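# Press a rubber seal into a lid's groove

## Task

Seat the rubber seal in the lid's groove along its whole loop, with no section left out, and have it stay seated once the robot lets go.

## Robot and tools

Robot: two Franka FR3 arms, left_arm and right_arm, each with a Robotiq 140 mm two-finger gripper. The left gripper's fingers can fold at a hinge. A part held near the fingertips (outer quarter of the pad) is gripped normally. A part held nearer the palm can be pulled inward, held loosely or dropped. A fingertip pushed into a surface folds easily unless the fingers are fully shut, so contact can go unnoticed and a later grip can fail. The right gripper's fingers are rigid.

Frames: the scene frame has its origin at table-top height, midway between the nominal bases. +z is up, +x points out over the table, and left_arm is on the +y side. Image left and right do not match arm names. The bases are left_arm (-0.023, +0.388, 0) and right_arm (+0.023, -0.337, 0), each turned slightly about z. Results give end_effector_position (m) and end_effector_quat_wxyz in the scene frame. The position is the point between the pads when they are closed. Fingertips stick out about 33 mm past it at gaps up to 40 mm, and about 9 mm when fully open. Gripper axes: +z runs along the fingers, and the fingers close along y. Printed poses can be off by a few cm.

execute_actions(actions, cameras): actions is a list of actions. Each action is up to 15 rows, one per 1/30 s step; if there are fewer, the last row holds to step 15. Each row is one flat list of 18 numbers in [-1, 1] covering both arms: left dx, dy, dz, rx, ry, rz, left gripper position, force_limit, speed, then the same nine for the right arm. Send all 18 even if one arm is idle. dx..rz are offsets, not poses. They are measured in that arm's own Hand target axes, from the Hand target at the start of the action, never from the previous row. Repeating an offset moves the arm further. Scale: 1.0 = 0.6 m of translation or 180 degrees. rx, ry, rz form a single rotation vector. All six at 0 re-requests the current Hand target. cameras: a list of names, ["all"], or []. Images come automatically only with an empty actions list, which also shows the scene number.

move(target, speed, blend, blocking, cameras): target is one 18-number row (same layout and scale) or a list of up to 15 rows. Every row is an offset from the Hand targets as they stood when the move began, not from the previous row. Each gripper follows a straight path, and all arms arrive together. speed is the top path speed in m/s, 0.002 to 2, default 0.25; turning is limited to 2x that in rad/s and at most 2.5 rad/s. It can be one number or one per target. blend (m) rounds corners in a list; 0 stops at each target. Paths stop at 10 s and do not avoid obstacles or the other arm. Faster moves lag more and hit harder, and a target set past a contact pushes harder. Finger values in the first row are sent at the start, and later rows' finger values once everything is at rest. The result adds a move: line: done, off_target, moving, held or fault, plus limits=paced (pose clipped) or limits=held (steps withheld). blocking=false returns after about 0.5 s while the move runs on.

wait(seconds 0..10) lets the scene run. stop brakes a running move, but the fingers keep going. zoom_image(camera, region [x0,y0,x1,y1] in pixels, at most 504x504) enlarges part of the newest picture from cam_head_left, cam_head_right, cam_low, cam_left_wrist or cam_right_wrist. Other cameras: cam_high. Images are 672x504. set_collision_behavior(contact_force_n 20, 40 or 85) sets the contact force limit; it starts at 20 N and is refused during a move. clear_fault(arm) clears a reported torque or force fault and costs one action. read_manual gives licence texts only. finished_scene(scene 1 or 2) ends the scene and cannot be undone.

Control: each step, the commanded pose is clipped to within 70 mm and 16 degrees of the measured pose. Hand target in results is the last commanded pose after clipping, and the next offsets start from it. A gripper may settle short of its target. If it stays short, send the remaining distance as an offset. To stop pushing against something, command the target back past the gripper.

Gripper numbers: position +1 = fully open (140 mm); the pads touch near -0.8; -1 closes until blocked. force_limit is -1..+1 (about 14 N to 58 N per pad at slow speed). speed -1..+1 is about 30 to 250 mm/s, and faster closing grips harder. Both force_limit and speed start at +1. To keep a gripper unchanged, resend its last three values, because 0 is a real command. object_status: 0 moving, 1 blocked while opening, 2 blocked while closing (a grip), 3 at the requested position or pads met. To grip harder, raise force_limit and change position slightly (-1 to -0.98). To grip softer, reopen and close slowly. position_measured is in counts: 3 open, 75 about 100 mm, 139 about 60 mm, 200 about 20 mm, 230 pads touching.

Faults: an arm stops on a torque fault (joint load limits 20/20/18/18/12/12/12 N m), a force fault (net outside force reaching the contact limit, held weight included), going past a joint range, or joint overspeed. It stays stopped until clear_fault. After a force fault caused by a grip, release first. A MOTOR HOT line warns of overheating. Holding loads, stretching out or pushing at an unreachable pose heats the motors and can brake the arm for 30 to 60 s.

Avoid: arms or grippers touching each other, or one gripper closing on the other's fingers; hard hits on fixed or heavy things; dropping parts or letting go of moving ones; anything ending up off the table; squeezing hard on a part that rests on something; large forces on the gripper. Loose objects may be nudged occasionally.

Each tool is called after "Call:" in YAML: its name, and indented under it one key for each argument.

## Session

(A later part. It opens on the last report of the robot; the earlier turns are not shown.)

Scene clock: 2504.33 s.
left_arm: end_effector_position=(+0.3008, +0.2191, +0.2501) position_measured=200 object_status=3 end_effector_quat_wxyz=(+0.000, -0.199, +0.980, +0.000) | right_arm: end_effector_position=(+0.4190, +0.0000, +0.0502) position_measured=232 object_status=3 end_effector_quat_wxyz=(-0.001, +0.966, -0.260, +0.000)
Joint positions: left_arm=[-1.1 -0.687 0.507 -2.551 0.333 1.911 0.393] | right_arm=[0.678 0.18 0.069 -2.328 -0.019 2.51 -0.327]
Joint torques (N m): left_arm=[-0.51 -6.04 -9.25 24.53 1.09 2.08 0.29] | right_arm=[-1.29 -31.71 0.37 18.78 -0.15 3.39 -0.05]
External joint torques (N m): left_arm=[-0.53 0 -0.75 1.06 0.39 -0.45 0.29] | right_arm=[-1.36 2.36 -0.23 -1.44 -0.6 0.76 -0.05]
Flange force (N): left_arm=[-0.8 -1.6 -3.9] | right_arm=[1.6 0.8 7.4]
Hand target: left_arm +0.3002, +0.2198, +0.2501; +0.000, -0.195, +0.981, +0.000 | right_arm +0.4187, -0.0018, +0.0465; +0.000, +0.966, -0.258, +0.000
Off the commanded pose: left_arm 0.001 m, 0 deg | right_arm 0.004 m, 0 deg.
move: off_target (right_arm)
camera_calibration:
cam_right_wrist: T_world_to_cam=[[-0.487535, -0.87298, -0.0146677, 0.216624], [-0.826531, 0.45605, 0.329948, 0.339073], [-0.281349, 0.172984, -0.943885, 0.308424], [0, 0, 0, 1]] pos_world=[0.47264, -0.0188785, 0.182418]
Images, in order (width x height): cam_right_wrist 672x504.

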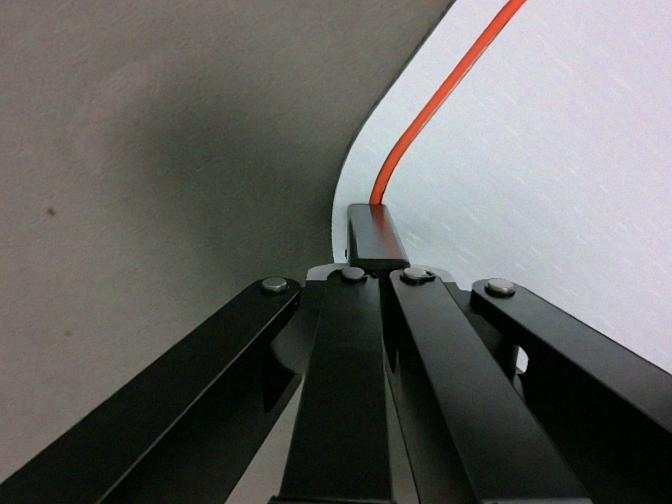

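Call:
move:
  target:
    - [0,0,0,0,0,0,-0.56,-1,-1, 0,0,-0.0258,0,0,0,-1,-1,-0.5]
    - [0,0,0,0,0,0,-0.56,-1,-1, -0.0358,0.0058,-0.0258,0,0,-0.1183,-1,-1,-0.5]
  speed: 0.06
  cameras: ["cam_right_wrist"]

Call:
zoom_image:
  camera: "cam_right_wrist"
  region: [310, 80, 450, 220]

Scene clock: 2520.40 s.
left_arm: end_effector_position=(+0.3008, +0.2191, +0.2501) position_measured=200 object_status=3 end_effector_quat_wxyz=(+0.000, -0.199, +0.980, +0.000) | right_arm: end_effector_position=(+0.3979, +0.0062, +0.0617) position_measured=232 object_status=3 end_effector_quat_wxyz=(+0.001, +0.997, -0.079, -0.001)
Joint positions: left_arm=[-1.1 -0.687 0.507 -2.551 0.333 1.911 0.393] | right_arm=[0.655 0.131 0.128 -2.36 -0.027 2.487 -0.652]
Joint velocities: left_arm=[within noise] | right_arm=[0 0 0 0.001 0.001 0 -0.004]
Joint torques (N m): left_arm=[-0.54 -5.99 -9.2 24.55 1.11 2.08 0.27] | right_arm=[-0.87 -33.61 1.57 19.76 0.36 2.88 -0.21]
External joint torques (N m): left_arm=[-0.55 0.1 -0.69 1.09 0.41 -0.44 0.27] | right_arm=[-0.92 -1.01 0.91 -0.8 -0.11 0.22 -0.21]
Flange force (N): left_arm=[-1.1 -2.0 -3.8] | right_arm=[-2.9 4.9 -1.5]
Hand target: left_arm +0.3002, +0.2198, +0.2501; +0.000, -0.195, +0.981, +0.000 | right_arm +0.3984, +0.0059, +0.0620; +0.000, +0.997, -0.075, +0.000
Off the commanded pose: left_arm 0.001 m, 0 deg | right_arm 0.001 m, 0 deg.
move: done
camera_calibration:
cam_right_wrist: T_world_to_cam=[[-0.140724, -0.989997, -0.010182, 0.0742772], [-0.934653, 0.129451, 0.331159, 0.359922], [-0.326528, 0.0561185, -0.94352, 0.330938], [0, 0, 0, 1]] pos_world=[0.454915, 0.00837028, 0.193812]
Images, in order (width x height): cam_right_wrist 672x504.

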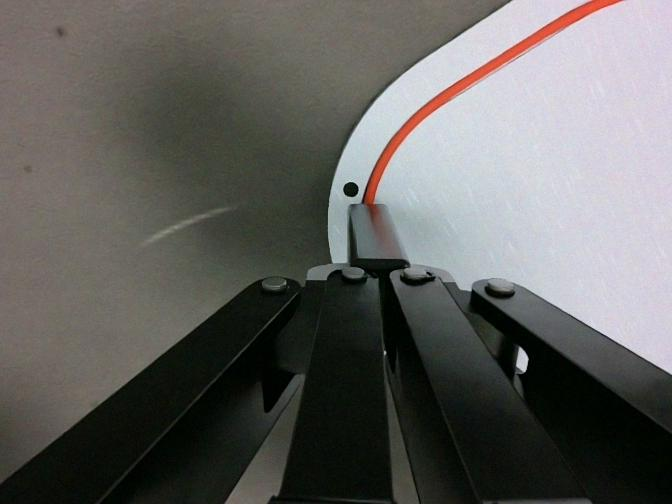

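Scaled by 3.600 from the camera's 672x504 image, which has a finer 960x720 frame.

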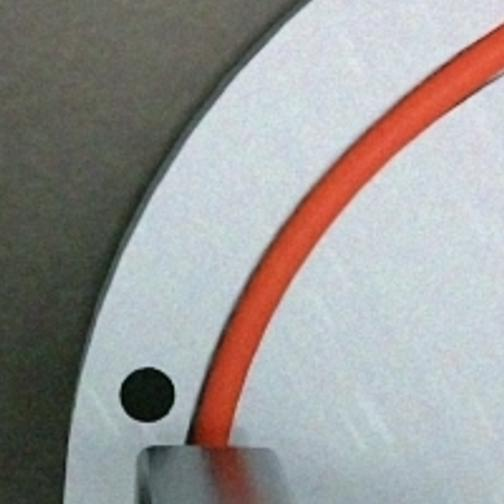

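Call:
move:
  target: [0,0,0,0,0,0,-0.56,-1,-1, 0,0.001,0.0258,0,0,0,-1,-1,-0.5]
  speed: 0.015
  cameras: ["cam_right_wrist"]

Call:
zoom_image:
  camera: "cam_right_wrist"
  region: [310, 80, 450, 220]

Scene clock: 2527.43 s.
left_arm: end_effector_position=(+0.3008, +0.2191, +0.2501) position_measured=200 object_status=3 end_effector_quat_wxyz=(+0.000, -0.199, +0.980, +0.000) | right_arm: end_effector_position=(+0.3987, +0.0067, +0.0503) position_measured=232 object_status=3 end_effector_quat_wxyz=(-0.001, +0.997, -0.076, +0.000)
Joint positions: left_arm=[-1.1 -0.687 0.507 -2.551 0.333 1.911 0.393] | right_arm=[0.655 0.155 0.127 -2.365 -0.033 2.521 -0.653]
Joint velocities: left_arm=[within noise] | right_arm=[0 0.001 -0.001 0 -0.001 0.003 0]
Joint torques (N m): left_arm=[-0.56 -6.03 -9.18 24.58 1.09 2.07 0.27] | right_arm=[-0.66 -30.32 0.73 18.58 0.04 3.44 0.02]
External joint torques (N m): left_arm=[-0.59 0.12 -0.69 1.06 0.38 -0.46 0.27] | right_arm=[-0.77 2.75 -0.12 -1.59 -0.42 0.77 0.03]
Flange force (N): left_arm=[-1.1 -2.0 -3.8] | right_arm=[0.9 0.2 8.6]
Hand target: left_arm +0.3002, +0.2198, +0.2501; +0.000, -0.195, +0.981, +0.000 | right_arm +0.3983, +0.0053, +0.0465; +0.000, +0.997, -0.075, +0.000
Off the commanded pose: left_arm 0.001 m, 0 deg | right_arm 0.004 m, 0 deg.
move: off_target (right_arm)
camera_calibration:
cam_right_wrist: T_world_to_cam=[[-0.135431, -0.990692, -0.0137277, 0.0728982], [-0.936346, 0.123448, 0.328659, 0.36536], [-0.323905, 0.0573645, -0.944349, 0.319374], [0, 0, 0, 1]] pos_world=[0.455423, 0.00879615, 0.182522]
Images, in order (width x height): cam_right_wrist 672x504.

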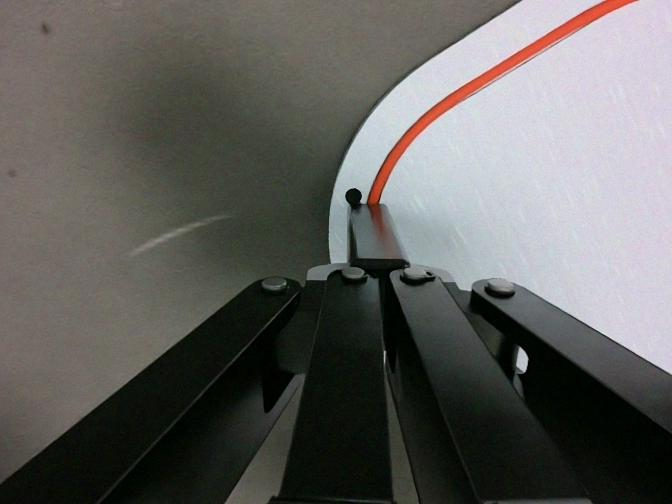

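Scaled by 3.600 from the camera's 672x504 image, which has a finer 960x720 frame.

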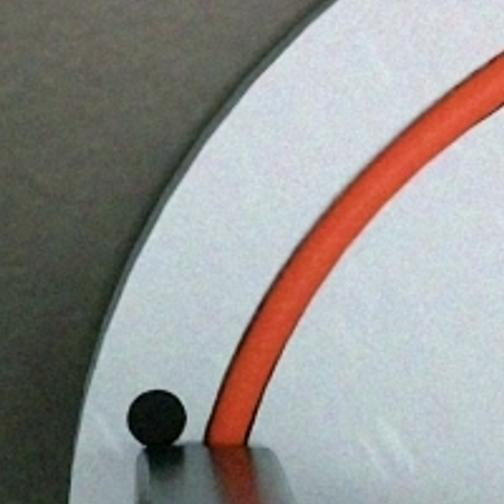

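Call:
move:
  target:
    - [0,0,0,0,0,0,-0.56,-1,-1, 0,0,-0.0258,0,0,0,-1,-1,-0.5]
    - [0,0,0,0,0,0,-0.56,-1,-1, -0.0359,0.0058,-0.0258,0,0,-0.1189,-1,-1,-0.5]
  speed: 0.06
  cameras: ["cam_right_wrist"]

Call:
zoom_image:
  camera: "cam_right_wrist"
  region: [310, 80, 450, 220]

Scene clock: 2540.73 s.
left_arm: end_effector_position=(+0.3008, +0.2191, +0.2501) position_measured=200 object_status=3 end_effector_quat_wxyz=(+0.000, -0.199, +0.980, +0.000) | right_arm: end_effector_position=(+0.3764, +0.0050, +0.0617) position_measured=232 object_status=3 end_effector_quat_wxyz=(+0.002, +0.994, +0.109, +0.000)
Joint positions: left_arm=[-1.1 -0.687 0.507 -2.551 0.333 1.911 0.393] | right_arm=[0.63 0.091 0.181 -2.416 -0.031 2.503 -0.996]
Joint velocities: left_arm=[within noise] | right_arm=[0.002 0.001 0.001 -0.001 0.001 0 -0.007]
Joint torques (N m): left_arm=[-0.53 -6.01 -9.22 24.55 1.08 2.09 0.27] | right_arm=[-0.95 -31.68 1.59 19.58 0.52 2.9 -0.21]
External joint torques (N m): left_arm=[-0.6 0.16 -0.74 0.98 0.38 -0.44 0.27] | right_arm=[-0.92 -1 1.05 -0.74 0.02 0.23 -0.21]
Flange force (N): left_arm=[-0.9 -2.0 -3.7] | right_arm=[-4.4 3.4 -1.7]
Hand target: left_arm +0.3002, +0.2198, +0.2501; +0.000, -0.195, +0.981, +0.000 | right_arm +0.3765, +0.0051, +0.0620; +0.000, +0.994, +0.111, +0.000
Off the commanded pose: left_arm 0.001 m, 0 deg | right_arm 0.000 m, 0 deg.
move: done
camera_calibration:
cam_right_wrist: T_world_to_cam=[[0.233796, -0.972248, -0.00857985, -0.0710135], [-0.917034, -0.223434, 0.330342, 0.335166], [-0.323091, -0.0693648, -0.943822, 0.323305], [0, 0, 0, 1]] pos_world=[0.428418, 0.0282709, 0.193814]
Images, in order (width x height): cam_right_wrist 672x504.

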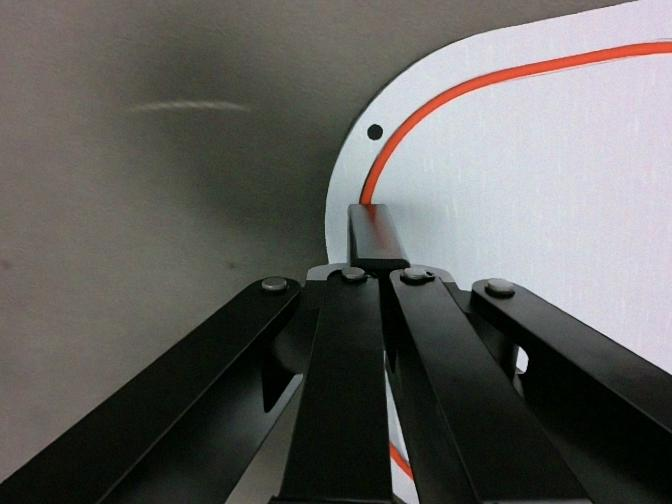

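Scaled by 3.600 from the camera's 672x504 image, which has a finer 960x720 frame.

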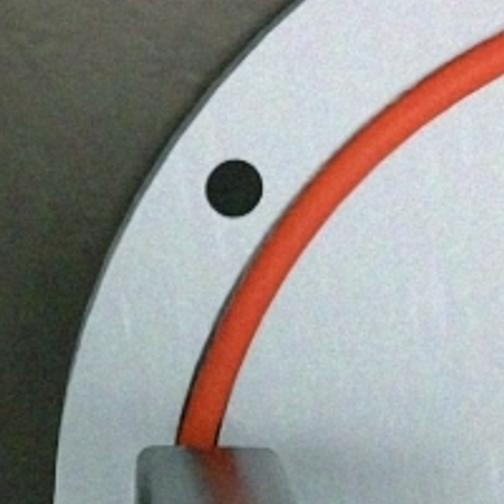

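Call:
move:
  target:
    - [0,0,0,0,0,0,-0.56,-1,-1, 0,-0.0015,0.01,0,0,0,-1,-1,-0.5]
    - [0,0,0,0,0,0,-0.56,-1,-1, 0,-0.0015,0.0258,0,0,0,-1,-1,-0.5]
  speed: 0.015
  cameras: ["cam_right_wrist"]

Call:
zoom_image:
  camera: "cam_right_wrist"
  region: [310, 80, 450, 220]

Scene clock: 2554.47 s.
left_arm: end_effector_position=(+0.3008, +0.2191, +0.2501) position_measured=200 object_status=3 end_effector_quat_wxyz=(+0.000, -0.199, +0.980, +0.000) | right_arm: end_effector_position=(+0.3780, +0.0088, +0.0529) position_measured=232 object_status=3 end_effector_quat_wxyz=(-0.002, +0.994, +0.113, +0.003)
Joint positions: left_arm=[-1.1 -0.687 0.507 -2.551 0.333 1.911 0.393] | right_arm=[0.632 0.114 0.181 -2.418 -0.036 2.538 -0.997]
Joint velocities: left_arm=[within noise] | right_arm=[0 0.001 0 0 0.002 0.005 0]
Joint torques (N m): left_arm=[-0.55 -6.04 -9.22 24.57 1.09 2.08 0.29] | right_arm=[-1.2 -25.25 0.26 17.32 -0.22 3.4 0.39]
External joint torques (N m): left_arm=[-0.48 -0.01 -0.63 1.11 0.4 -0.45 0.29] | right_arm=[-1.25 5.89 -0.5 -2.63 -0.69 0.71 0.39]
Flange force (N): left_arm=[-1.1 -1.5 -3.9] | right_arm=[4.9 -2.0 16.9]
Hand target: left_arm +0.3002, +0.2198, +0.2501; +0.000, -0.195, +0.981, +0.000 | right_arm +0.3763, +0.0060, +0.0465; +0.000, +0.994, +0.111, +0.000
Off the commanded pose: left_arm 0.001 m, 0 deg | right_arm 0.007 m, 1 deg.
move: off_target (right_arm)
camera_calibration:
cam_right_wrist: T_world_to_cam=[[0.239922, -0.970662, -0.0158769, -0.0698112], [-0.917554, -0.232075, 0.322855, 0.341061], [-0.317068, -0.0628921, -0.946315, 0.313602], [0, 0, 0, 1]] pos_world=[0.429125, 0.0311119, 0.185545]
Images, in order (width x height): cam_right_wrist 672x504.

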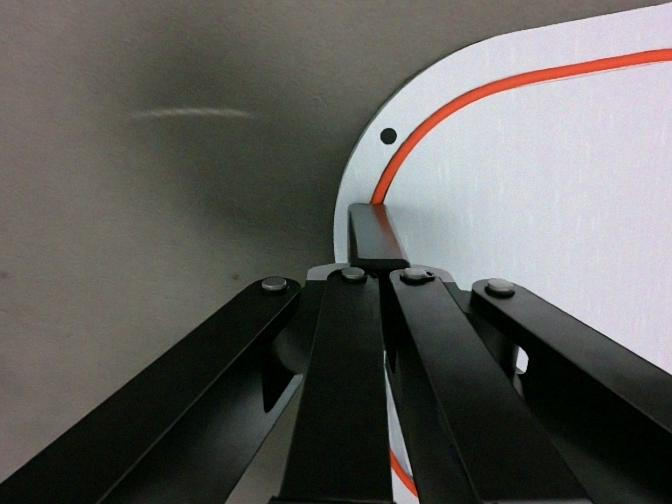

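Scaled by 3.600 from the camera's 672x504 image, which has a finer 960x720 frame.

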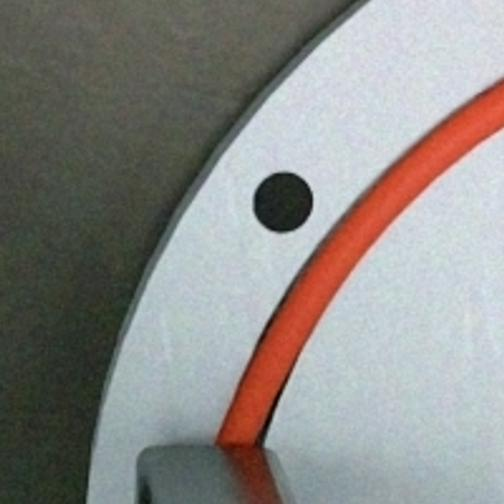

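Call:
move:
  target: [0,0,0,0,0,0,-0.56,-1,-1, 0,0,-0.0258,0,0,0,-1,-1,-0.5]
  speed: 0.05
  cameras: ["cam_right_wrist", "cam_left_wrist"]

Call:
zoom_image:
  camera: "cam_right_wrist"
  region: [310, 80, 450, 220]

Call:
zoom_image:
  camera: "cam_left_wrist"
  region: [0, 0, 130, 220]

Scene clock: 2565.47 s.
left_arm: end_effector_position=(+0.3008, +0.2191, +0.2501) position_measured=200 object_status=3 end_effector_quat_wxyz=(+0.000, -0.199, +0.980, +0.000) | right_arm: end_effector_position=(+0.3764, +0.0061, +0.0614) position_measured=232 object_status=3 end_effector_quat_wxyz=(+0.001, +0.994, +0.111, +0.001)
Joint positions: left_arm=[-1.1 -0.687 0.507 -2.551 0.333 1.911 0.393] | right_arm=[0.632 0.091 0.181 -2.417 -0.032 2.508 -0.997]
Joint velocities: left_arm=[within noise] | right_arm=[-0.001 0.002 -0.001 0 -0.001 -0.003 0.002]
Joint torques (N m): left_arm=[-0.51 -6.05 -9.19 24.53 1.09 2.08 0.29] | right_arm=[-0.56 -31.54 1.32 20.25 0.65 2.43 -0.18]
External joint torques (N m): left_arm=[-0.49 0.01 -0.65 1.12 0.39 -0.43 0.29] | right_arm=[-0.54 -0.79 0.77 -0.07 0.16 -0.25 -0.18]
Flange force (N): left_arm=[-1.1 -1.7 -3.9] | right_arm=[-1.8 1.5 -2.7]
Hand target: left_arm +0.3002, +0.2198, +0.2501; +0.000, -0.195, +0.981, +0.000 | right_arm +0.3763, +0.0060, +0.0620; +0.000, +0.994, +0.111, +0.000
Off the commanded pose: left_arm 0.001 m, 0 deg | right_arm 0.001 m, 0 deg.
move: done
camera_calibration:
cam_left_wrist: T_world_to_cam=[[-0.371996, 0.928206, 0.00728314, -0.0846368], [0.872275, 0.346876, 0.344694, -0.422925], [0.31742, 0.134578, -0.938687, 0.254548], [0, 0, 0, 1]] pos_world=[0.256624, 0.191006, 0.385337]
cam_right_wrist: T_world_to_cam=[[0.236028, -0.971693, -0.0101603, -0.0708439], [-0.917274, -0.226237, 0.327759, 0.335881], [-0.320779, -0.0680405, -0.944707, 0.322356], [0, 0, 0, 1]] pos_world=[0.428221, 0.0290834, 0.193724]
Images, in order (width x height): cam_left_wrist 672x504, cam_right_wrist 672x504.

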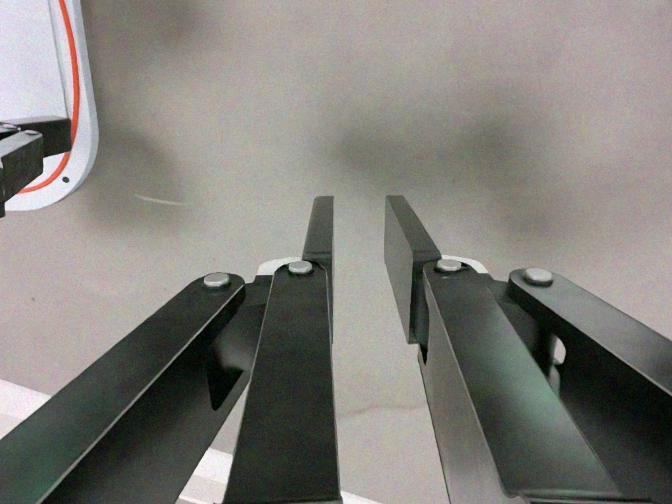

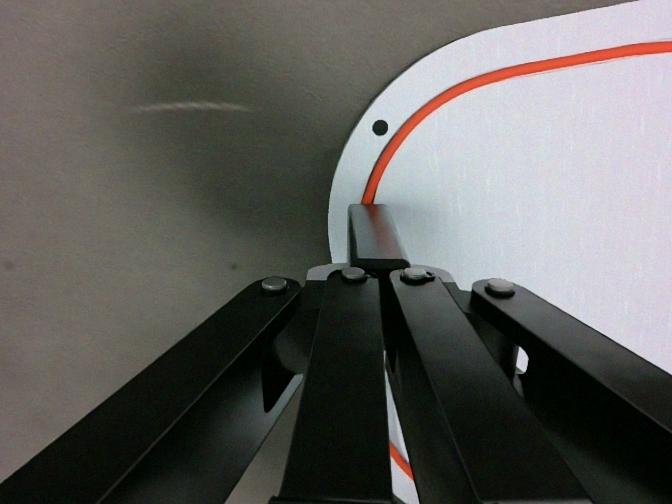

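Scaled by 3.600 from the camera's 672x504 image, which has a finer 960x720 frame.

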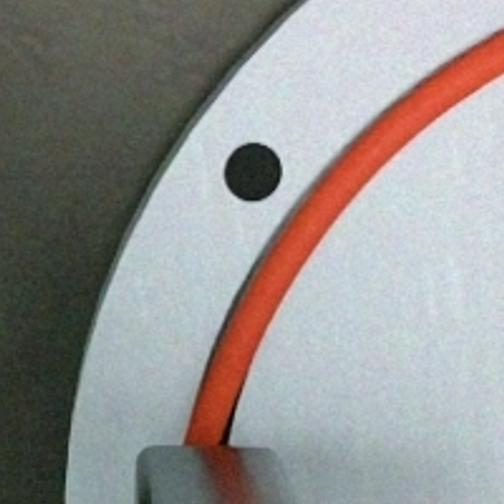

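Scaled by 2.291 from the camera's 672x504 image, which has a finer 960x720 frame.

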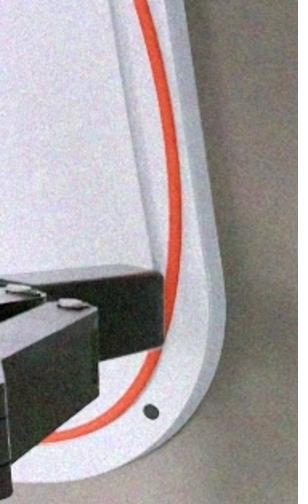

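Call:
move:
  target: [0,0,0,0,0,0,-0.56,-1,-1, 0.0214,0.004,0,0,0,0.0697,-1,-1,-0.5]
  speed: 0.06
  cameras: ["cam_right_wrist"]

Call:
zoom_image:
  camera: "cam_right_wrist"
  region: [310, 80, 450, 220]

Scene clock: 2593.50 s.
left_arm: end_effector_position=(+0.3008, +0.2191, +0.2501) position_measured=200 object_status=3 end_effector_quat_wxyz=(+0.000, -0.199, +0.980, +0.000) | right_arm: end_effector_position=(+0.3900, +0.0064, +0.0626) position_measured=232 object_status=3 end_effector_quat_wxyz=(+0.000, +1.000, +0.005, +0.001)
Joint positions: left_arm=[-1.1 -0.687 0.507 -2.551 0.333 1.911 0.393] | right_arm=[0.639 0.113 0.156 -2.384 -0.032 2.498 -0.805]
Joint velocities: left_arm=[within noise] | right_arm=[-0.001 0.001 -0.001 0.001 -0.002 0 0.009]
Joint torques (N m): left_arm=[-0.52 -6.02 -9.17 24.56 1.1 2.09 0.27] | right_arm=[-0.33 -31.62 1.04 20.65 0.36 2.49 0.28]
External joint torques (N m): left_arm=[-0.51 0.1 -0.63 1.08 0.4 -0.44 0.27] | right_arm=[-0.17 -0.01 0.58 0.24 -0.13 -0.17 0.27]
Flange force (N): left_arm=[-1.2 -1.9 -3.8] | right_arm=[0.2 -1.4 -0.4]
Hand target: left_arm +0.3002, +0.2198, +0.2501; +0.000, -0.195, +0.981, +0.000 | right_arm +0.3893, +0.0065, +0.0620; +0.000, +1.000, +0.002, +0.000
Off the commanded pose: left_arm 0.001 m, 0 deg | right_arm 0.001 m, 0 deg.
move: done
camera_calibration:
cam_right_wrist: T_world_to_cam=[[0.027185, -0.999554, -0.0123908, 0.00806832], [-0.944576, -0.0297427, 0.326944, 0.357415], [-0.327167, 0.00281608, -0.944962, 0.329836], [0, 0, 0, 1]] pos_world=[0.445297, 0.0177664, 0.194928]
Images, in order (width x height): cam_right_wrist 672x504.

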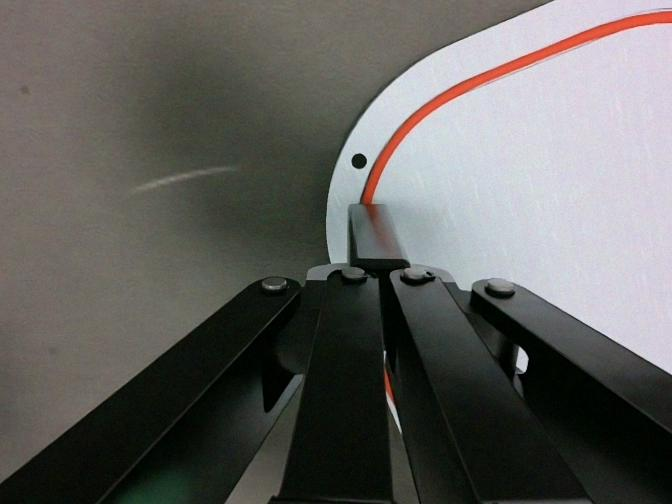

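Scaled by 3.600 from the camera's 672x504 image, which has a finer 960x720 frame.

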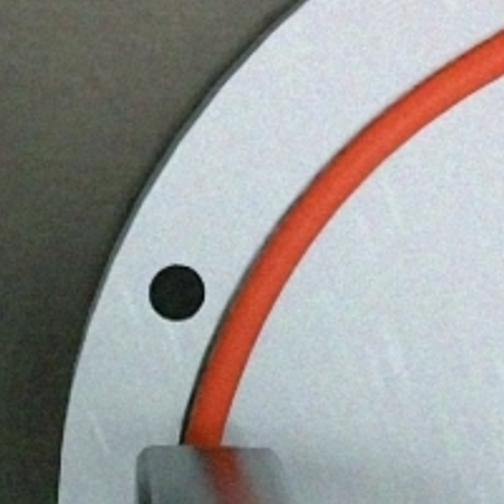

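Call:
move:
  target: [0,0,0,0,0,0,-0.56,-1,-1, 0,0,0.0250,0,0,0,-1,-1,-0.5]
  speed: 0.015
  cameras: ["cam_right_wrist"]

Call:
zoom_image:
  camera: "cam_right_wrist"
  region: [310, 80, 450, 220]

Scene clock: 2601.93 s.
left_arm: end_effector_position=(+0.3008, +0.2191, +0.2501) position_measured=200 object_status=3 end_effector_quat_wxyz=(+0.000, -0.199, +0.980, +0.000) | right_arm: end_effector_position=(+0.3896, +0.0078, +0.0523) position_measured=232 object_status=3 end_effector_quat_wxyz=(-0.001, +1.000, +0.004, +0.000)
Joint positions: left_arm=[-1.1 -0.687 0.507 -2.551 0.333 1.911 0.393] | right_arm=[0.64 0.137 0.155 -2.385 -0.036 2.522 -0.797]
Joint velocities: left_arm=[within noise] | right_arm=[0.002 -0.001 0 -0.001 0.001 0.003 0.003]
Joint torques (N m): left_arm=[-0.53 -6.08 -9.21 24.54 1.09 2.09 0.27] | right_arm=[-1.08 -26.91 0.31 18.14 -0.22 4.09 0.25]
External joint torques (N m): left_arm=[-0.52 -0.01 -0.68 1.06 0.39 -0.44 0.27] | right_arm=[-1 5.09 -0.37 -1.86 -0.69 1.44 0.25]
Flange force (N): left_arm=[-0.8 -1.5 -3.8] | right_arm=[4.1 -2.8 16.0]
Hand target: left_arm +0.3002, +0.2198, +0.2501; +0.000, -0.195, +0.981, +0.000 | right_arm +0.3893, +0.0065, +0.0470; +0.000, +1.000, +0.002, +0.000
Off the commanded pose: left_arm 0.001 m, 0 deg | right_arm 0.006 m, 0 deg.
move: off_target (right_arm)
camera_calibration:
cam_right_wrist: T_world_to_cam=[[0.024145, -0.999622, -0.0131629, 0.0105313], [-0.944106, -0.02713, 0.328524, 0.36017], [-0.328757, 0.00449493, -0.944404, 0.320634], [0, 0, 0, 1]] pos_world=[0.445195, 0.0188575, 0.184622]
Images, in order (width x height): cam_right_wrist 672x504.

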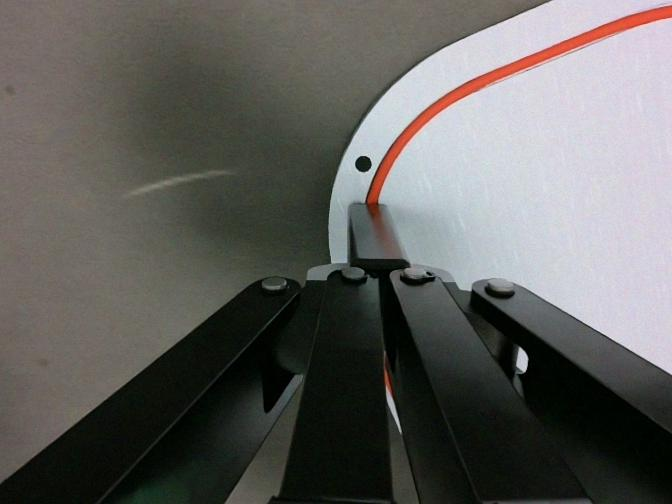

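Scaled by 3.600 from the camera's 672x504 image, which has a finer 960x720 frame.

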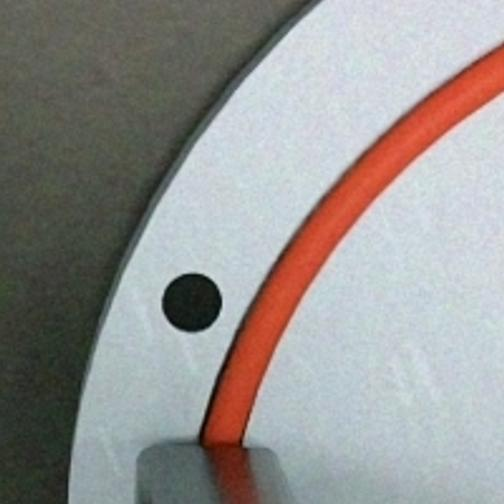

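Call:
move:
  target:
    - [0,0,0,0,0,0,-0.56,-1,-1, 0,0,-0.0467,0,0,0,-1,-1,-0.5]
    - [0,0,0,0,0,0,-0.56,-1,-1, -0.0672,0.0132,-0.0467,0,0,-0.1194,-0.56,-1,-1]
  speed: [0.05, 0.06]
  cameras: ["cam_right_wrist"]

Call:
zoom_image:
  camera: "cam_right_wrist"
  region: [290, 40, 450, 220]

Scene clock: 2655.37 s.
left_arm: end_effector_position=(+0.3008, +0.2191, +0.2501) position_measured=200 object_status=3 end_effector_quat_wxyz=(+0.000, -0.199, +0.980, +0.000) | right_arm: end_effector_position=(+0.3497, -0.0024, +0.0748) position_measured=200 object_status=0 end_effector_quat_wxyz=(+0.002, +0.982, +0.187, +0.000)
Joint positions: left_arm=[-1.1 -0.687 0.507 -2.551 0.333 1.911 0.393] | right_arm=[0.642 -0.001 0.199 -2.491 -0.004 2.488 -1.144]
Joint torques (N m): left_arm=[-0.52 -5.99 -9.21 24.59 1.1 2.09 0.27] | right_arm=[-0.57 -28.59 1.05 19.79 0.65 2.9 -0.17]
External joint torques (N m): left_arm=[-0.53 0.06 -0.71 1.14 0.4 -0.44 0.27] | right_arm=[-0.53 -1 1.09 -0.66 0.14 0.26 -0.17]
Flange force (N): left_arm=[-1.1 -1.9 -4.0] | right_arm=[-4.9 1.9 -1.4]
Hand target: left_arm +0.3002, +0.2198, +0.2501; +0.000, -0.195, +0.981, +0.000 | right_arm +0.3490, -0.0016, +0.0750; +0.000, +0.982, +0.188, +0.000
Off the commanded pose: left_arm 0.001 m, 0 deg | right_arm 0.001 m, 0 deg.
move: done
camera_calibration:
cam_right_wrist: T_world_to_cam=[[0.382168, -0.924052, -0.00866414, -0.12366], [-0.870959, -0.363311, 0.330811, 0.288257], [-0.308834, -0.118879, -0.943657, 0.321454], [0, 0, 0, 1]] pos_world=[0.397595, 0.0286725, 0.206912]
Images, in order (width x height): cam_right_wrist 672x504.

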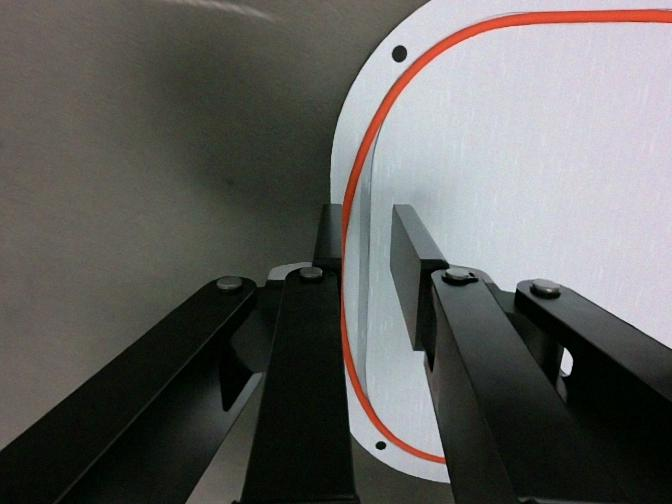

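Scaled by 2.800 from the camera's 672x504 image, which has a finer 960x720 frame.

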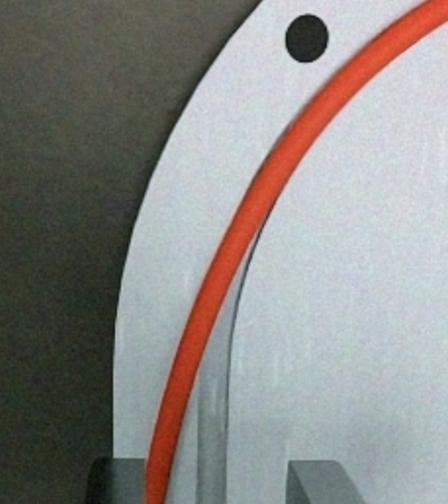

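Call:
move:
  target:
    - [0,0,0,0,0,0,-0.56,-1,-1, 0,0.002,0,0,0,0,-0.444,-1,-1]
    - [0,0,0,0,0,0,-0.56,-1,-1, 0,0.002,0.033,0,0,0,-0.444,-1,-1]
  speed: [0.03, 0.03]
  cameras: ["cam_right_wrist"]

Call:
zoom_image:
  camera: "cam_right_wrist"
  region: [290, 40, 450, 220]

Scene clock: 2697.50 s.
left_arm: end_effector_position=(+0.3008, +0.2191, +0.2501) position_measured=200 object_status=3 end_effector_quat_wxyz=(+0.000, -0.199, +0.980, +0.000) | right_arm: end_effector_position=(+0.3490, -0.0020, +0.0561) position_measured=185 object_status=3 end_effector_quat_wxyz=(+0.000, +0.982, +0.190, -0.001)
Joint positions: left_arm=[-1.1 -0.687 0.507 -2.551 0.333 1.911 0.393] | right_arm=[0.642 0.042 0.198 -2.502 -0.013 2.542 -1.144]
Joint velocities: left_arm=[within noise] | right_arm=[0.001 -0.001 0 0.001 -0.001 0.005 0.003]
Joint torques (N m): left_arm=[-0.51 -6 -9.2 24.54 1.09 2.08 0.23] | right_arm=[-0.59 -28.32 0.53 19.31 0.08 2.79 0.25]
External joint torques (N m): left_arm=[-0.5 0.08 -0.67 1.05 0.39 -0.45 0.23] | right_arm=[-0.61 0.04 0.23 -0.45 -0.38 0.13 0.25]
Flange force (N): left_arm=[-0.9 -1.8 -3.8] | right_arm=[-1.0 0.3 1.1]
Hand target: left_arm +0.3002, +0.2198, +0.2501; +0.000, -0.195, +0.981, +0.000 | right_arm +0.3495, -0.0027, +0.0552; +0.000, +0.982, +0.188, +0.000
Off the commanded pose: left_arm 0.001 m, 0 deg | right_arm 0.001 m, 0 deg.
move: done
camera_calibration:
cam_right_wrist: T_world_to_cam=[[0.388212, -0.921486, -0.0124181, -0.125197], [-0.86818, -0.370208, 0.330467, 0.293028], [-0.309118, -0.11751, -0.943736, 0.303693], [0, 0, 0, 1]] pos_world=[0.396881, 0.028801, 0.188215]
Images, in order (width x height): cam_right_wrist 672x504.

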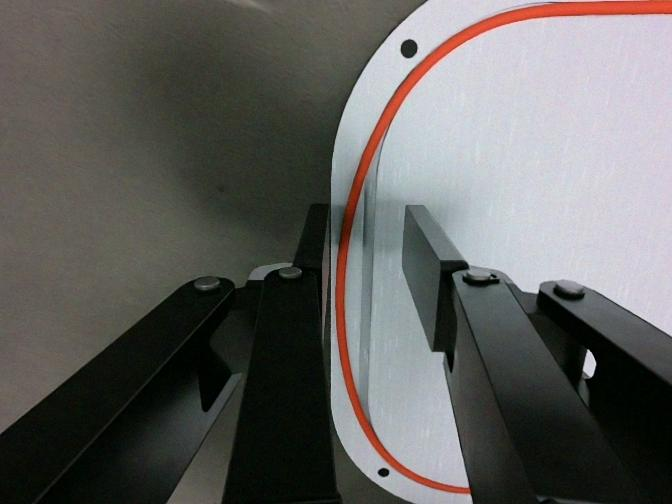

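Scaled by 2.800 from the camera's 672x504 image, which has a finer 960x720 frame.

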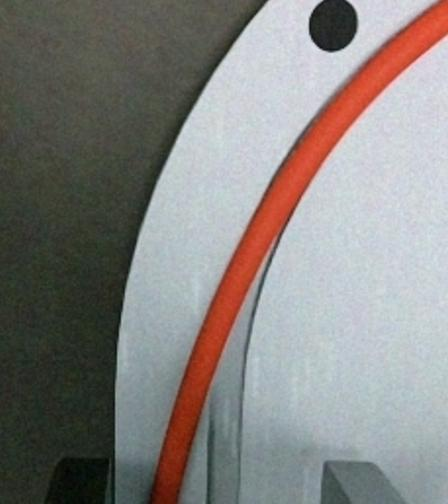

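Call:
move:
  target: [0,0,0,0,0,0,-0.56,-1,-1, 0,0.001,0.0073,0,0,0,-0.444,-1,-1]
  speed: 0.02
  cameras: []

Scene clock: 2704.70 s.
left_arm: end_effector_position=(+0.3008, +0.2191, +0.2501) position_measured=200 object_status=3 end_effector_quat_wxyz=(+0.000, -0.199, +0.980, +0.000) | right_arm: end_effector_position=(+0.3494, -0.0025, +0.0519) position_measured=185 object_status=3 end_effector_quat_wxyz=(+0.000, +0.982, +0.190, +0.000)
Joint positions: left_arm=[-1.1 -0.687 0.507 -2.551 0.333 1.911 0.393] | right_arm=[0.642 0.051 0.196 -2.504 -0.017 2.554 -1.143]
Joint velocities: left_arm=[within noise] | right_arm=[0 -0.002 0 -0.001 0 0.005 0.001]
Joint torques (N m): left_arm=[-0.54 -6.01 -9.2 24.54 1.09 2.09 0.28] | right_arm=[-0.61 -28.43 0.56 18.91 0.07 2.9 0.29]
External joint torques (N m): left_arm=[-0.49 0.08 -0.62 1.02 0.39 -0.45 0.28] | right_arm=[-0.53 0.03 0.3 -0.64 -0.4 0.24 0.29]
Flange force (N): left_arm=[-1.1 -1.7 -3.7] | right_arm=[-1.8 0.4 1.4]
Hand target: left_arm +0.3002, +0.2198, +0.2501; +0.000, -0.195, +0.981, +0.000 | right_arm +0.3497, -0.0033, +0.0508; +0.000, +0.982, +0.188, +0.000
Off the commanded pose: left_arm 0.001 m, 0 deg | right_arm 0.001 m, 0 deg.
move: done
No camera images: "cameras" was empty.

Call:
move:
  target:
    - [0,0,0,0,0,0,-0.56,-1,-1, 0,0,0.0012,0,0,0,-0.444,-1,-1]
    - [0,0,0,0,0,0,-0.56,-1,-1, 0,0,0.0012,0,0,0,-1,-1,-1]
  speed: 0.015
  cameras: ["cam_right_wrist"]

Call:
zoom_image:
  camera: "cam_right_wrist"
  region: [310, 80, 430, 220]

Scene clock: 2713.10 s.
left_arm: end_effector_position=(+0.3008, +0.2191, +0.2501) position_measured=200 object_status=3 end_effector_quat_wxyz=(+0.000, -0.199, +0.980, +0.000) | right_arm: end_effector_position=(+0.3497, -0.0023, +0.0513) position_measured=225 object_status=2 end_effector_quat_wxyz=(+0.000, +0.982, +0.190, +0.000)
Joint positions: left_arm=[-1.1 -0.687 0.507 -2.551 0.333 1.911 0.393] | right_arm=[0.642 0.053 0.196 -2.504 -0.017 2.557 -1.142]
Joint torques (N m): left_arm=[-0.57 -6.04 -9.24 24.55 1.1 2.08 0.28] | right_arm=[-0.66 -28.44 0.65 18.86 0.04 2.9 0.3]
External joint torques (N m): left_arm=[-0.6 0.01 -0.76 1.07 0.39 -0.45 0.28] | right_arm=[-0.76 0.15 0.21 -0.71 -0.41 0.23 0.3]
Flange force (N): left_arm=[-0.7 -1.7 -3.9] | right_arm=[-1.6 0.6 1.8]
Hand target: left_arm +0.3002, +0.2198, +0.2501; +0.000, -0.195, +0.981, +0.000 | right_arm +0.3497, -0.0033, +0.0501; +0.000, +0.982, +0.188, +0.000
Off the commanded pose: left_arm 0.001 m, 0 deg | right_arm 0.002 m, 0 deg.
move: done
camera_calibration:
cam_right_wrist: T_world_to_cam=[[0.387673, -0.921707, -0.0128534, -0.125558], [-0.868707, -0.369974, 0.329344, 0.295364], [-0.308314, -0.116512, -0.944122, 0.299124], [0, 0, 0, 1]] pos_world=[0.397484, 0.0284011, 0.183519]
Images, in order (width x height): cam_right_wrist 672x504.

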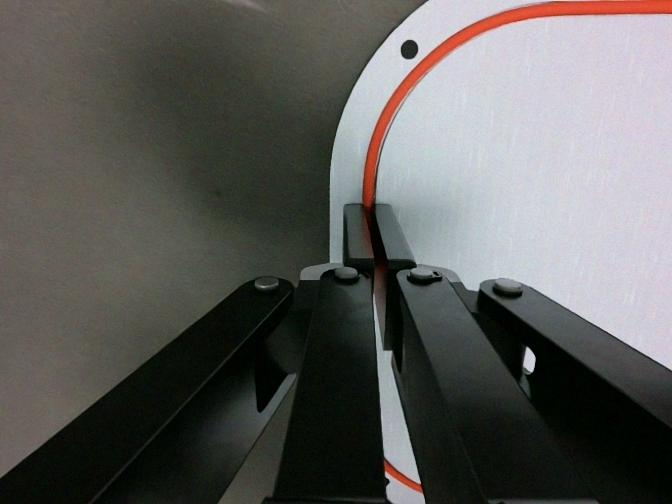

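Scaled by 3.600 from the camera's 672x504 image, which has a finer 960x720 frame.

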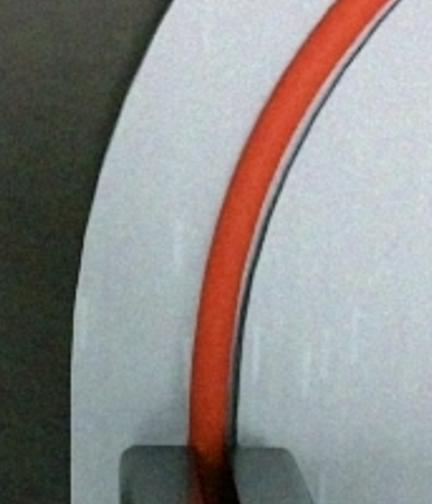

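Call:
move:
  target: [0,0,0,0,0,0,-0.56,-1,-1, -0.0025,0.0028,-0.0005,0,0,0,-1,-1,-1]
  speed: 0.015
  cameras: ["cam_right_wrist"]

Call:
zoom_image:
  camera: "cam_right_wrist"
  region: [310, 80, 430, 220]

Scene clock: 2721.70 s.
left_arm: end_effector_position=(+0.3008, +0.2191, +0.2501) position_measured=200 object_status=3 end_effector_quat_wxyz=(+0.000, -0.199, +0.980, +0.000) | right_arm: end_effector_position=(+0.3484, -0.0046, +0.0504) position_measured=225 object_status=2 end_effector_quat_wxyz=(+0.000, +0.982, +0.189, -0.001)
Joint positions: left_arm=[-1.1 -0.687 0.507 -2.551 0.333 1.911 0.393] | right_arm=[0.642 0.05 0.195 -2.51 -0.017 2.558 -1.142]
Joint torques (N m): left_arm=[-0.53 -5.99 -9.21 24.54 1.09 2.08 0.26] | right_arm=[-0.6 -29.37 0.12 18.5 0.33 2.84 0.1]
External joint torques (N m): left_arm=[-0.47 -0.04 -0.67 1.18 0.4 -0.43 0.26] | right_arm=[-0.57 -0.91 -0.18 -1.06 -0.13 0.17 0.1]
Flange force (N): left_arm=[-1.0 -1.6 -4.1] | right_arm=[-5.0 2.9 -1.2]
Hand target: left_arm +0.3002, +0.2198, +0.2501; +0.000, -0.195, +0.981, +0.000 | right_arm +0.3489, -0.0054, +0.0504; +0.000, +0.982, +0.188, +0.000
Off the commanded pose: left_arm 0.001 m, 0 deg | right_arm 0.001 m, 0 deg.
move: done
camera_calibration:
cam_right_wrist: T_world_to_cam=[[0.386806, -0.92209, -0.011448, -0.126858], [-0.868666, -0.368506, 0.331095, 0.293535], [-0.309518, -0.118125, -0.943528, 0.29798], [0, 0, 0, 1]] pos_world=[0.396283, 0.0263937, 0.182512]
Images, in order (width x height): cam_right_wrist 672x504.

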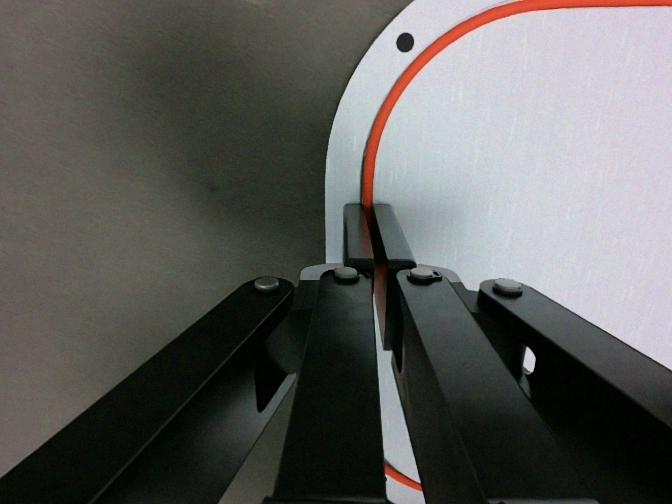

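Scaled by 3.600 from the camera's 672x504 image, which has a finer 960x720 frame.

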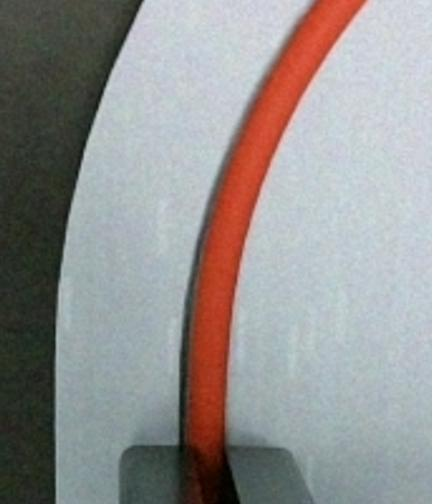

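Call:
move:
  target: [0,0,0,0,0,0,-0.56,-1,-1, 0,-0.0005,0.0018,0,0,0,-1,-1,-1]
  speed: 0.015
  cameras: ["cam_right_wrist"]

Call:
zoom_image:
  camera: "cam_right_wrist"
  region: [310, 80, 430, 220]

Scene clock: 2734.70 s.
left_arm: end_effector_position=(+0.3008, +0.2191, +0.2501) position_measured=200 object_status=3 end_effector_quat_wxyz=(+0.000, -0.199, +0.980, +0.000) | right_arm: end_effector_position=(+0.3488, -0.0042, +0.0505) position_measured=225 object_status=2 end_effector_quat_wxyz=(+0.000, +0.982, +0.189, +0.000)
Joint positions: left_arm=[-1.1 -0.687 0.507 -2.551 0.333 1.911 0.393] | right_arm=[0.642 0.05 0.195 -2.511 -0.017 2.56 -1.142]
Joint torques (N m): left_arm=[-0.53 -6.04 -9.22 24.54 1.09 2.08 0.3] | right_arm=[-0.6 -28.27 0.56 18.8 0.27 2.84 0.16]
External joint torques (N m): left_arm=[-0.47 -0.02 -0.66 1.14 0.4 -0.44 0.3] | right_arm=[-0.68 0.12 0.17 -0.67 -0.19 0.18 0.16]
Flange force (N): left_arm=[-1.1 -1.6 -4.0] | right_arm=[-1.6 1.0 1.2]
Hand target: left_arm +0.3002, +0.2198, +0.2501; +0.000, -0.195, +0.981, +0.000 | right_arm +0.3488, -0.0051, +0.0493; +0.000, +0.982, +0.188, +0.000
Off the commanded pose: left_arm 0.001 m, 0 deg | right_arm 0.002 m, 0 deg.
move: done
camera_calibration:
cam_right_wrist: T_world_to_cam=[[0.386742, -0.922107, -0.0122132, -0.126581], [-0.869188, -0.368908, 0.329269, 0.29427], [-0.308127, -0.116727, -0.944157, 0.297789], [0, 0, 0, 1]] pos_world=[0.396487, 0.0265967, 0.182719]
Images, in order (width x height): cam_right_wrist 672x504.

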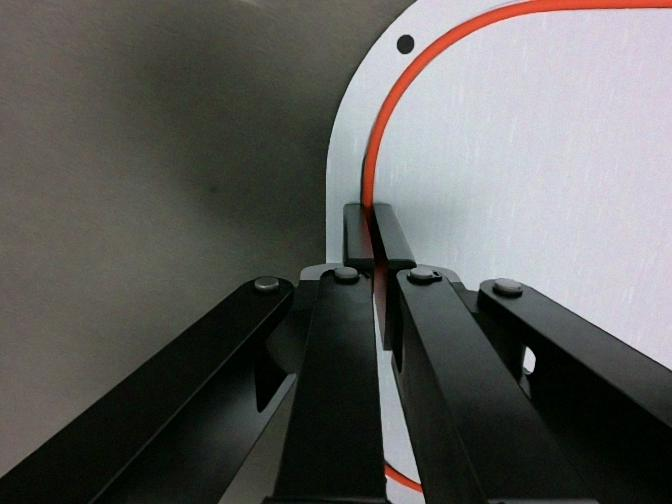

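Scaled by 3.600 from the camera's 672x504 image, which has a finer 960x720 frame.

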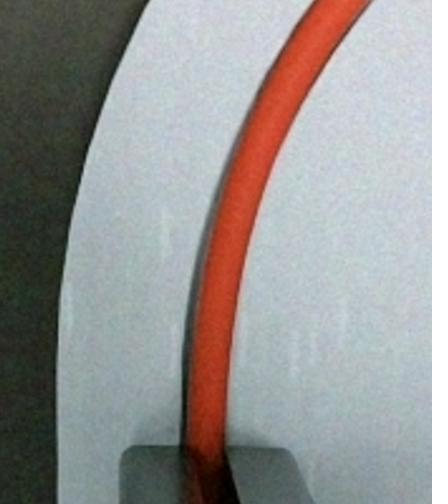

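Call:
move:
  target: [0,0,0,0,0,0,-0.56,-1,-1, 0,0,0.0016,0,0,0,-1,-1,-1]
  speed: 0.015
  cameras: ["cam_right_wrist"]

Call:
zoom_image:
  camera: "cam_right_wrist"
  region: [310, 80, 430, 220]

Scene clock: 2742.50 s.
left_arm: end_effector_position=(+0.3008, +0.2191, +0.2501) position_measured=200 object_status=3 end_effector_quat_wxyz=(+0.000, -0.199, +0.980, +0.000) | right_arm: end_effector_position=(+0.3488, -0.0041, +0.0496) position_measured=225 object_status=2 end_effector_quat_wxyz=(+0.000, +0.982, +0.189, +0.000)
Joint positions: left_arm=[-1.1 -0.687 0.507 -2.551 0.333 1.911 0.393] | right_arm=[0.642 0.053 0.195 -2.511 -0.017 2.563 -1.142]
Joint torques (N m): left_arm=[-0.57 -6.06 -9.2 24.61 1.09 2.07 0.28] | right_arm=[-0.63 -28.31 0.59 18.67 0.07 2.86 0.21]
External joint torques (N m): left_arm=[-0.59 0 -0.7 1.16 0.39 -0.44 0.28] | right_arm=[-0.59 0.14 0.29 -0.81 -0.39 0.19 0.21]
Flange force (N): left_arm=[-1.0 -1.9 -4.1] | right_arm=[-2.0 0.7 1.6]
Hand target: left_arm +0.3002, +0.2198, +0.2501; +0.000, -0.195, +0.981, +0.000 | right_arm +0.3488, -0.0051, +0.0484; +0.000, +0.982, +0.188, +0.000
Off the commanded pose: left_arm 0.001 m, 0 deg | right_arm 0.002 m, 0 deg.
move: done
camera_calibration:
cam_right_wrist: T_world_to_cam=[[0.386653, -0.922137, -0.0127512, -0.126496], [-0.869158, -0.368991, 0.329258, 0.294645], [-0.308326, -0.116226, -0.944154, 0.297035], [0, 0, 0, 1]] pos_world=[0.396587, 0.0265976, 0.18182]
Images, in order (width x height): cam_right_wrist 672x504.

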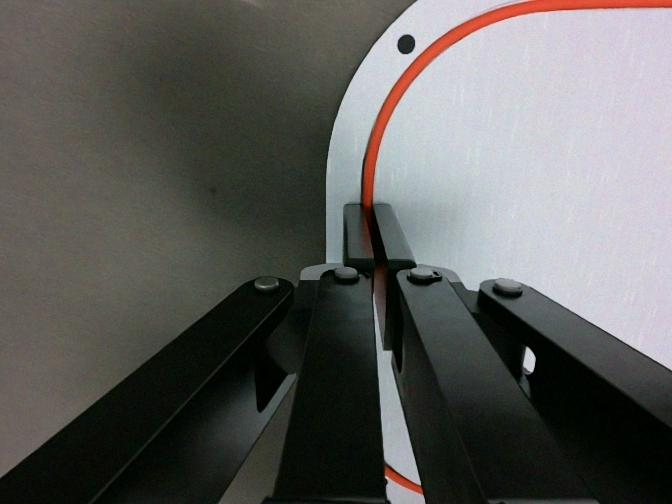

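Scaled by 3.600 from the camera's 672x504 image, which has a finer 960x720 frame.

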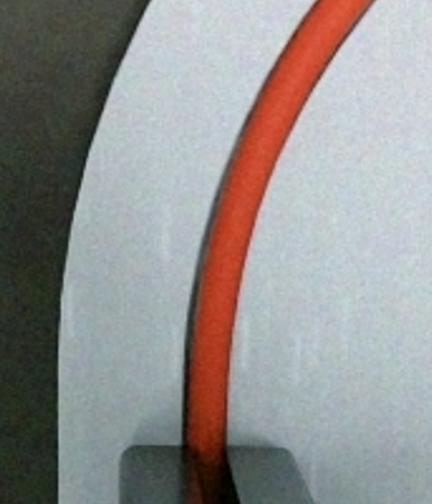

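Call:
move:
  target: [0,0,0,0,0,0,-0.56,-1,-1, 0,0,0.0012,0,0,0,-1,-1,-1]
  speed: 0.015
  cameras: []

Scene clock: 2748.40 s.
left_arm: end_effector_position=(+0.3008, +0.2191, +0.2501) position_measured=200 object_status=3 end_effector_quat_wxyz=(+0.000, -0.199, +0.980, +0.000) | right_arm: end_effector_position=(+0.3489, -0.0040, +0.0495) position_measured=225 object_status=2 end_effector_quat_wxyz=(+0.000, +0.982, +0.189, +0.000)
Joint positions: left_arm=[-1.1 -0.687 0.507 -2.551 0.333 1.911 0.393] | right_arm=[0.642 0.053 0.195 -2.511 -0.018 2.563 -1.142]
Joint torques (N m): left_arm=[-0.52 -6.03 -9.26 24.53 1.1 2.09 0.24] | right_arm=[-0.95 -27.43 0.48 18.59 -0.03 3.13 0.24]
External joint torques (N m): left_arm=[-0.56 0.07 -0.79 1.08 0.4 -0.43 0.24] | right_arm=[-0.84 1.04 0.24 -0.92 -0.5 0.46 0.24]
Flange force (N): left_arm=[-0.8 -1.9 -3.9] | right_arm=[-0.3 0.3 4.7]
Hand target: left_arm +0.3002, +0.2198, +0.2501; +0.000, -0.195, +0.981, +0.000 | right_arm +0.3488, -0.0051, +0.0476; +0.000, +0.982, +0.188, +0.000
Off the commanded pose: left_arm 0.001 m, 0 deg | right_arm 0.002 m, 0 deg.
move: done
No camera images: "cameras" was empty.

Call:
move:
  target: [0,0,0,0,0,0,-0.56,-1,-1, 0,0,-0.0005,0,0,0,-0.736,-1,-1]
  speed: 0.015
  cameras: ["cam_right_wrist"]

Call:
zoom_image:
  camera: "cam_right_wrist"
  region: [310, 80, 430, 220]

Scene clock: 2754.30 s.
left_arm: end_effector_position=(+0.3008, +0.2191, +0.2501) position_measured=200 object_status=3 end_effector_quat_wxyz=(+0.000, -0.199, +0.980, +0.000) | right_arm: end_effector_position=(+0.3492, -0.0044, +0.0495) position_measured=221 object_status=3 end_effector_quat_wxyz=(+0.000, +0.982, +0.189, +0.000)
Joint positions: left_arm=[-1.1 -0.687 0.507 -2.551 0.333 1.911 0.393] | right_arm=[0.642 0.053 0.194 -2.511 -0.018 2.563 -1.142]
Joint torques (N m): left_arm=[-0.5 -6.05 -9.22 24.52 1.09 2.08 0.25] | right_arm=[-0.35 -27.2 0.86 18.63 0.14 3.26 0.21]
External joint torques (N m): left_arm=[-0.45 0.02 -0.64 1.01 0.39 -0.46 0.25] | right_arm=[-0.41 1.34 0.46 -0.9 -0.32 0.58 0.21]
Flange force (N): left_arm=[-0.8 -1.4 -3.7] | right_arm=[0.0 -0.5 5.5]
Hand target: left_arm +0.3002, +0.2198, +0.2501; +0.000, -0.195, +0.981, +0.000 | right_arm +0.3488, -0.0051, +0.0479; +0.000, +0.982, +0.188, +0.000
Off the commanded pose: left_arm 0.001 m, 0 deg | right_arm 0.002 m, 0 deg.
move: done
camera_calibration:
cam_right_wrist: T_world_to_cam=[[0.386273, -0.9223, -0.0124791, -0.126786], [-0.869433, -0.368582, 0.328989, 0.294976], [-0.308026, -0.11623, -0.944251, 0.296898], [0, 0, 0, 1]] pos_world=[0.396888, 0.026296, 0.181721]
Images, in order (width x height): cam_right_wrist 672x504.

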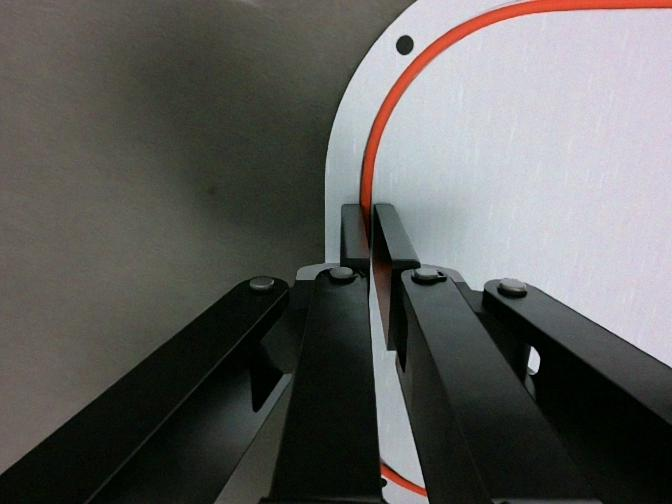

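Scaled by 3.600 from the camera's 672x504 image, which has a finer 960x720 frame.

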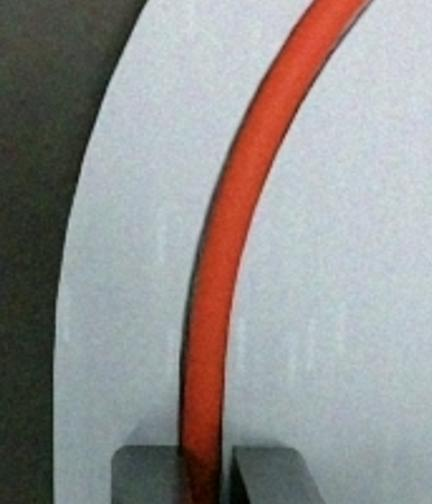

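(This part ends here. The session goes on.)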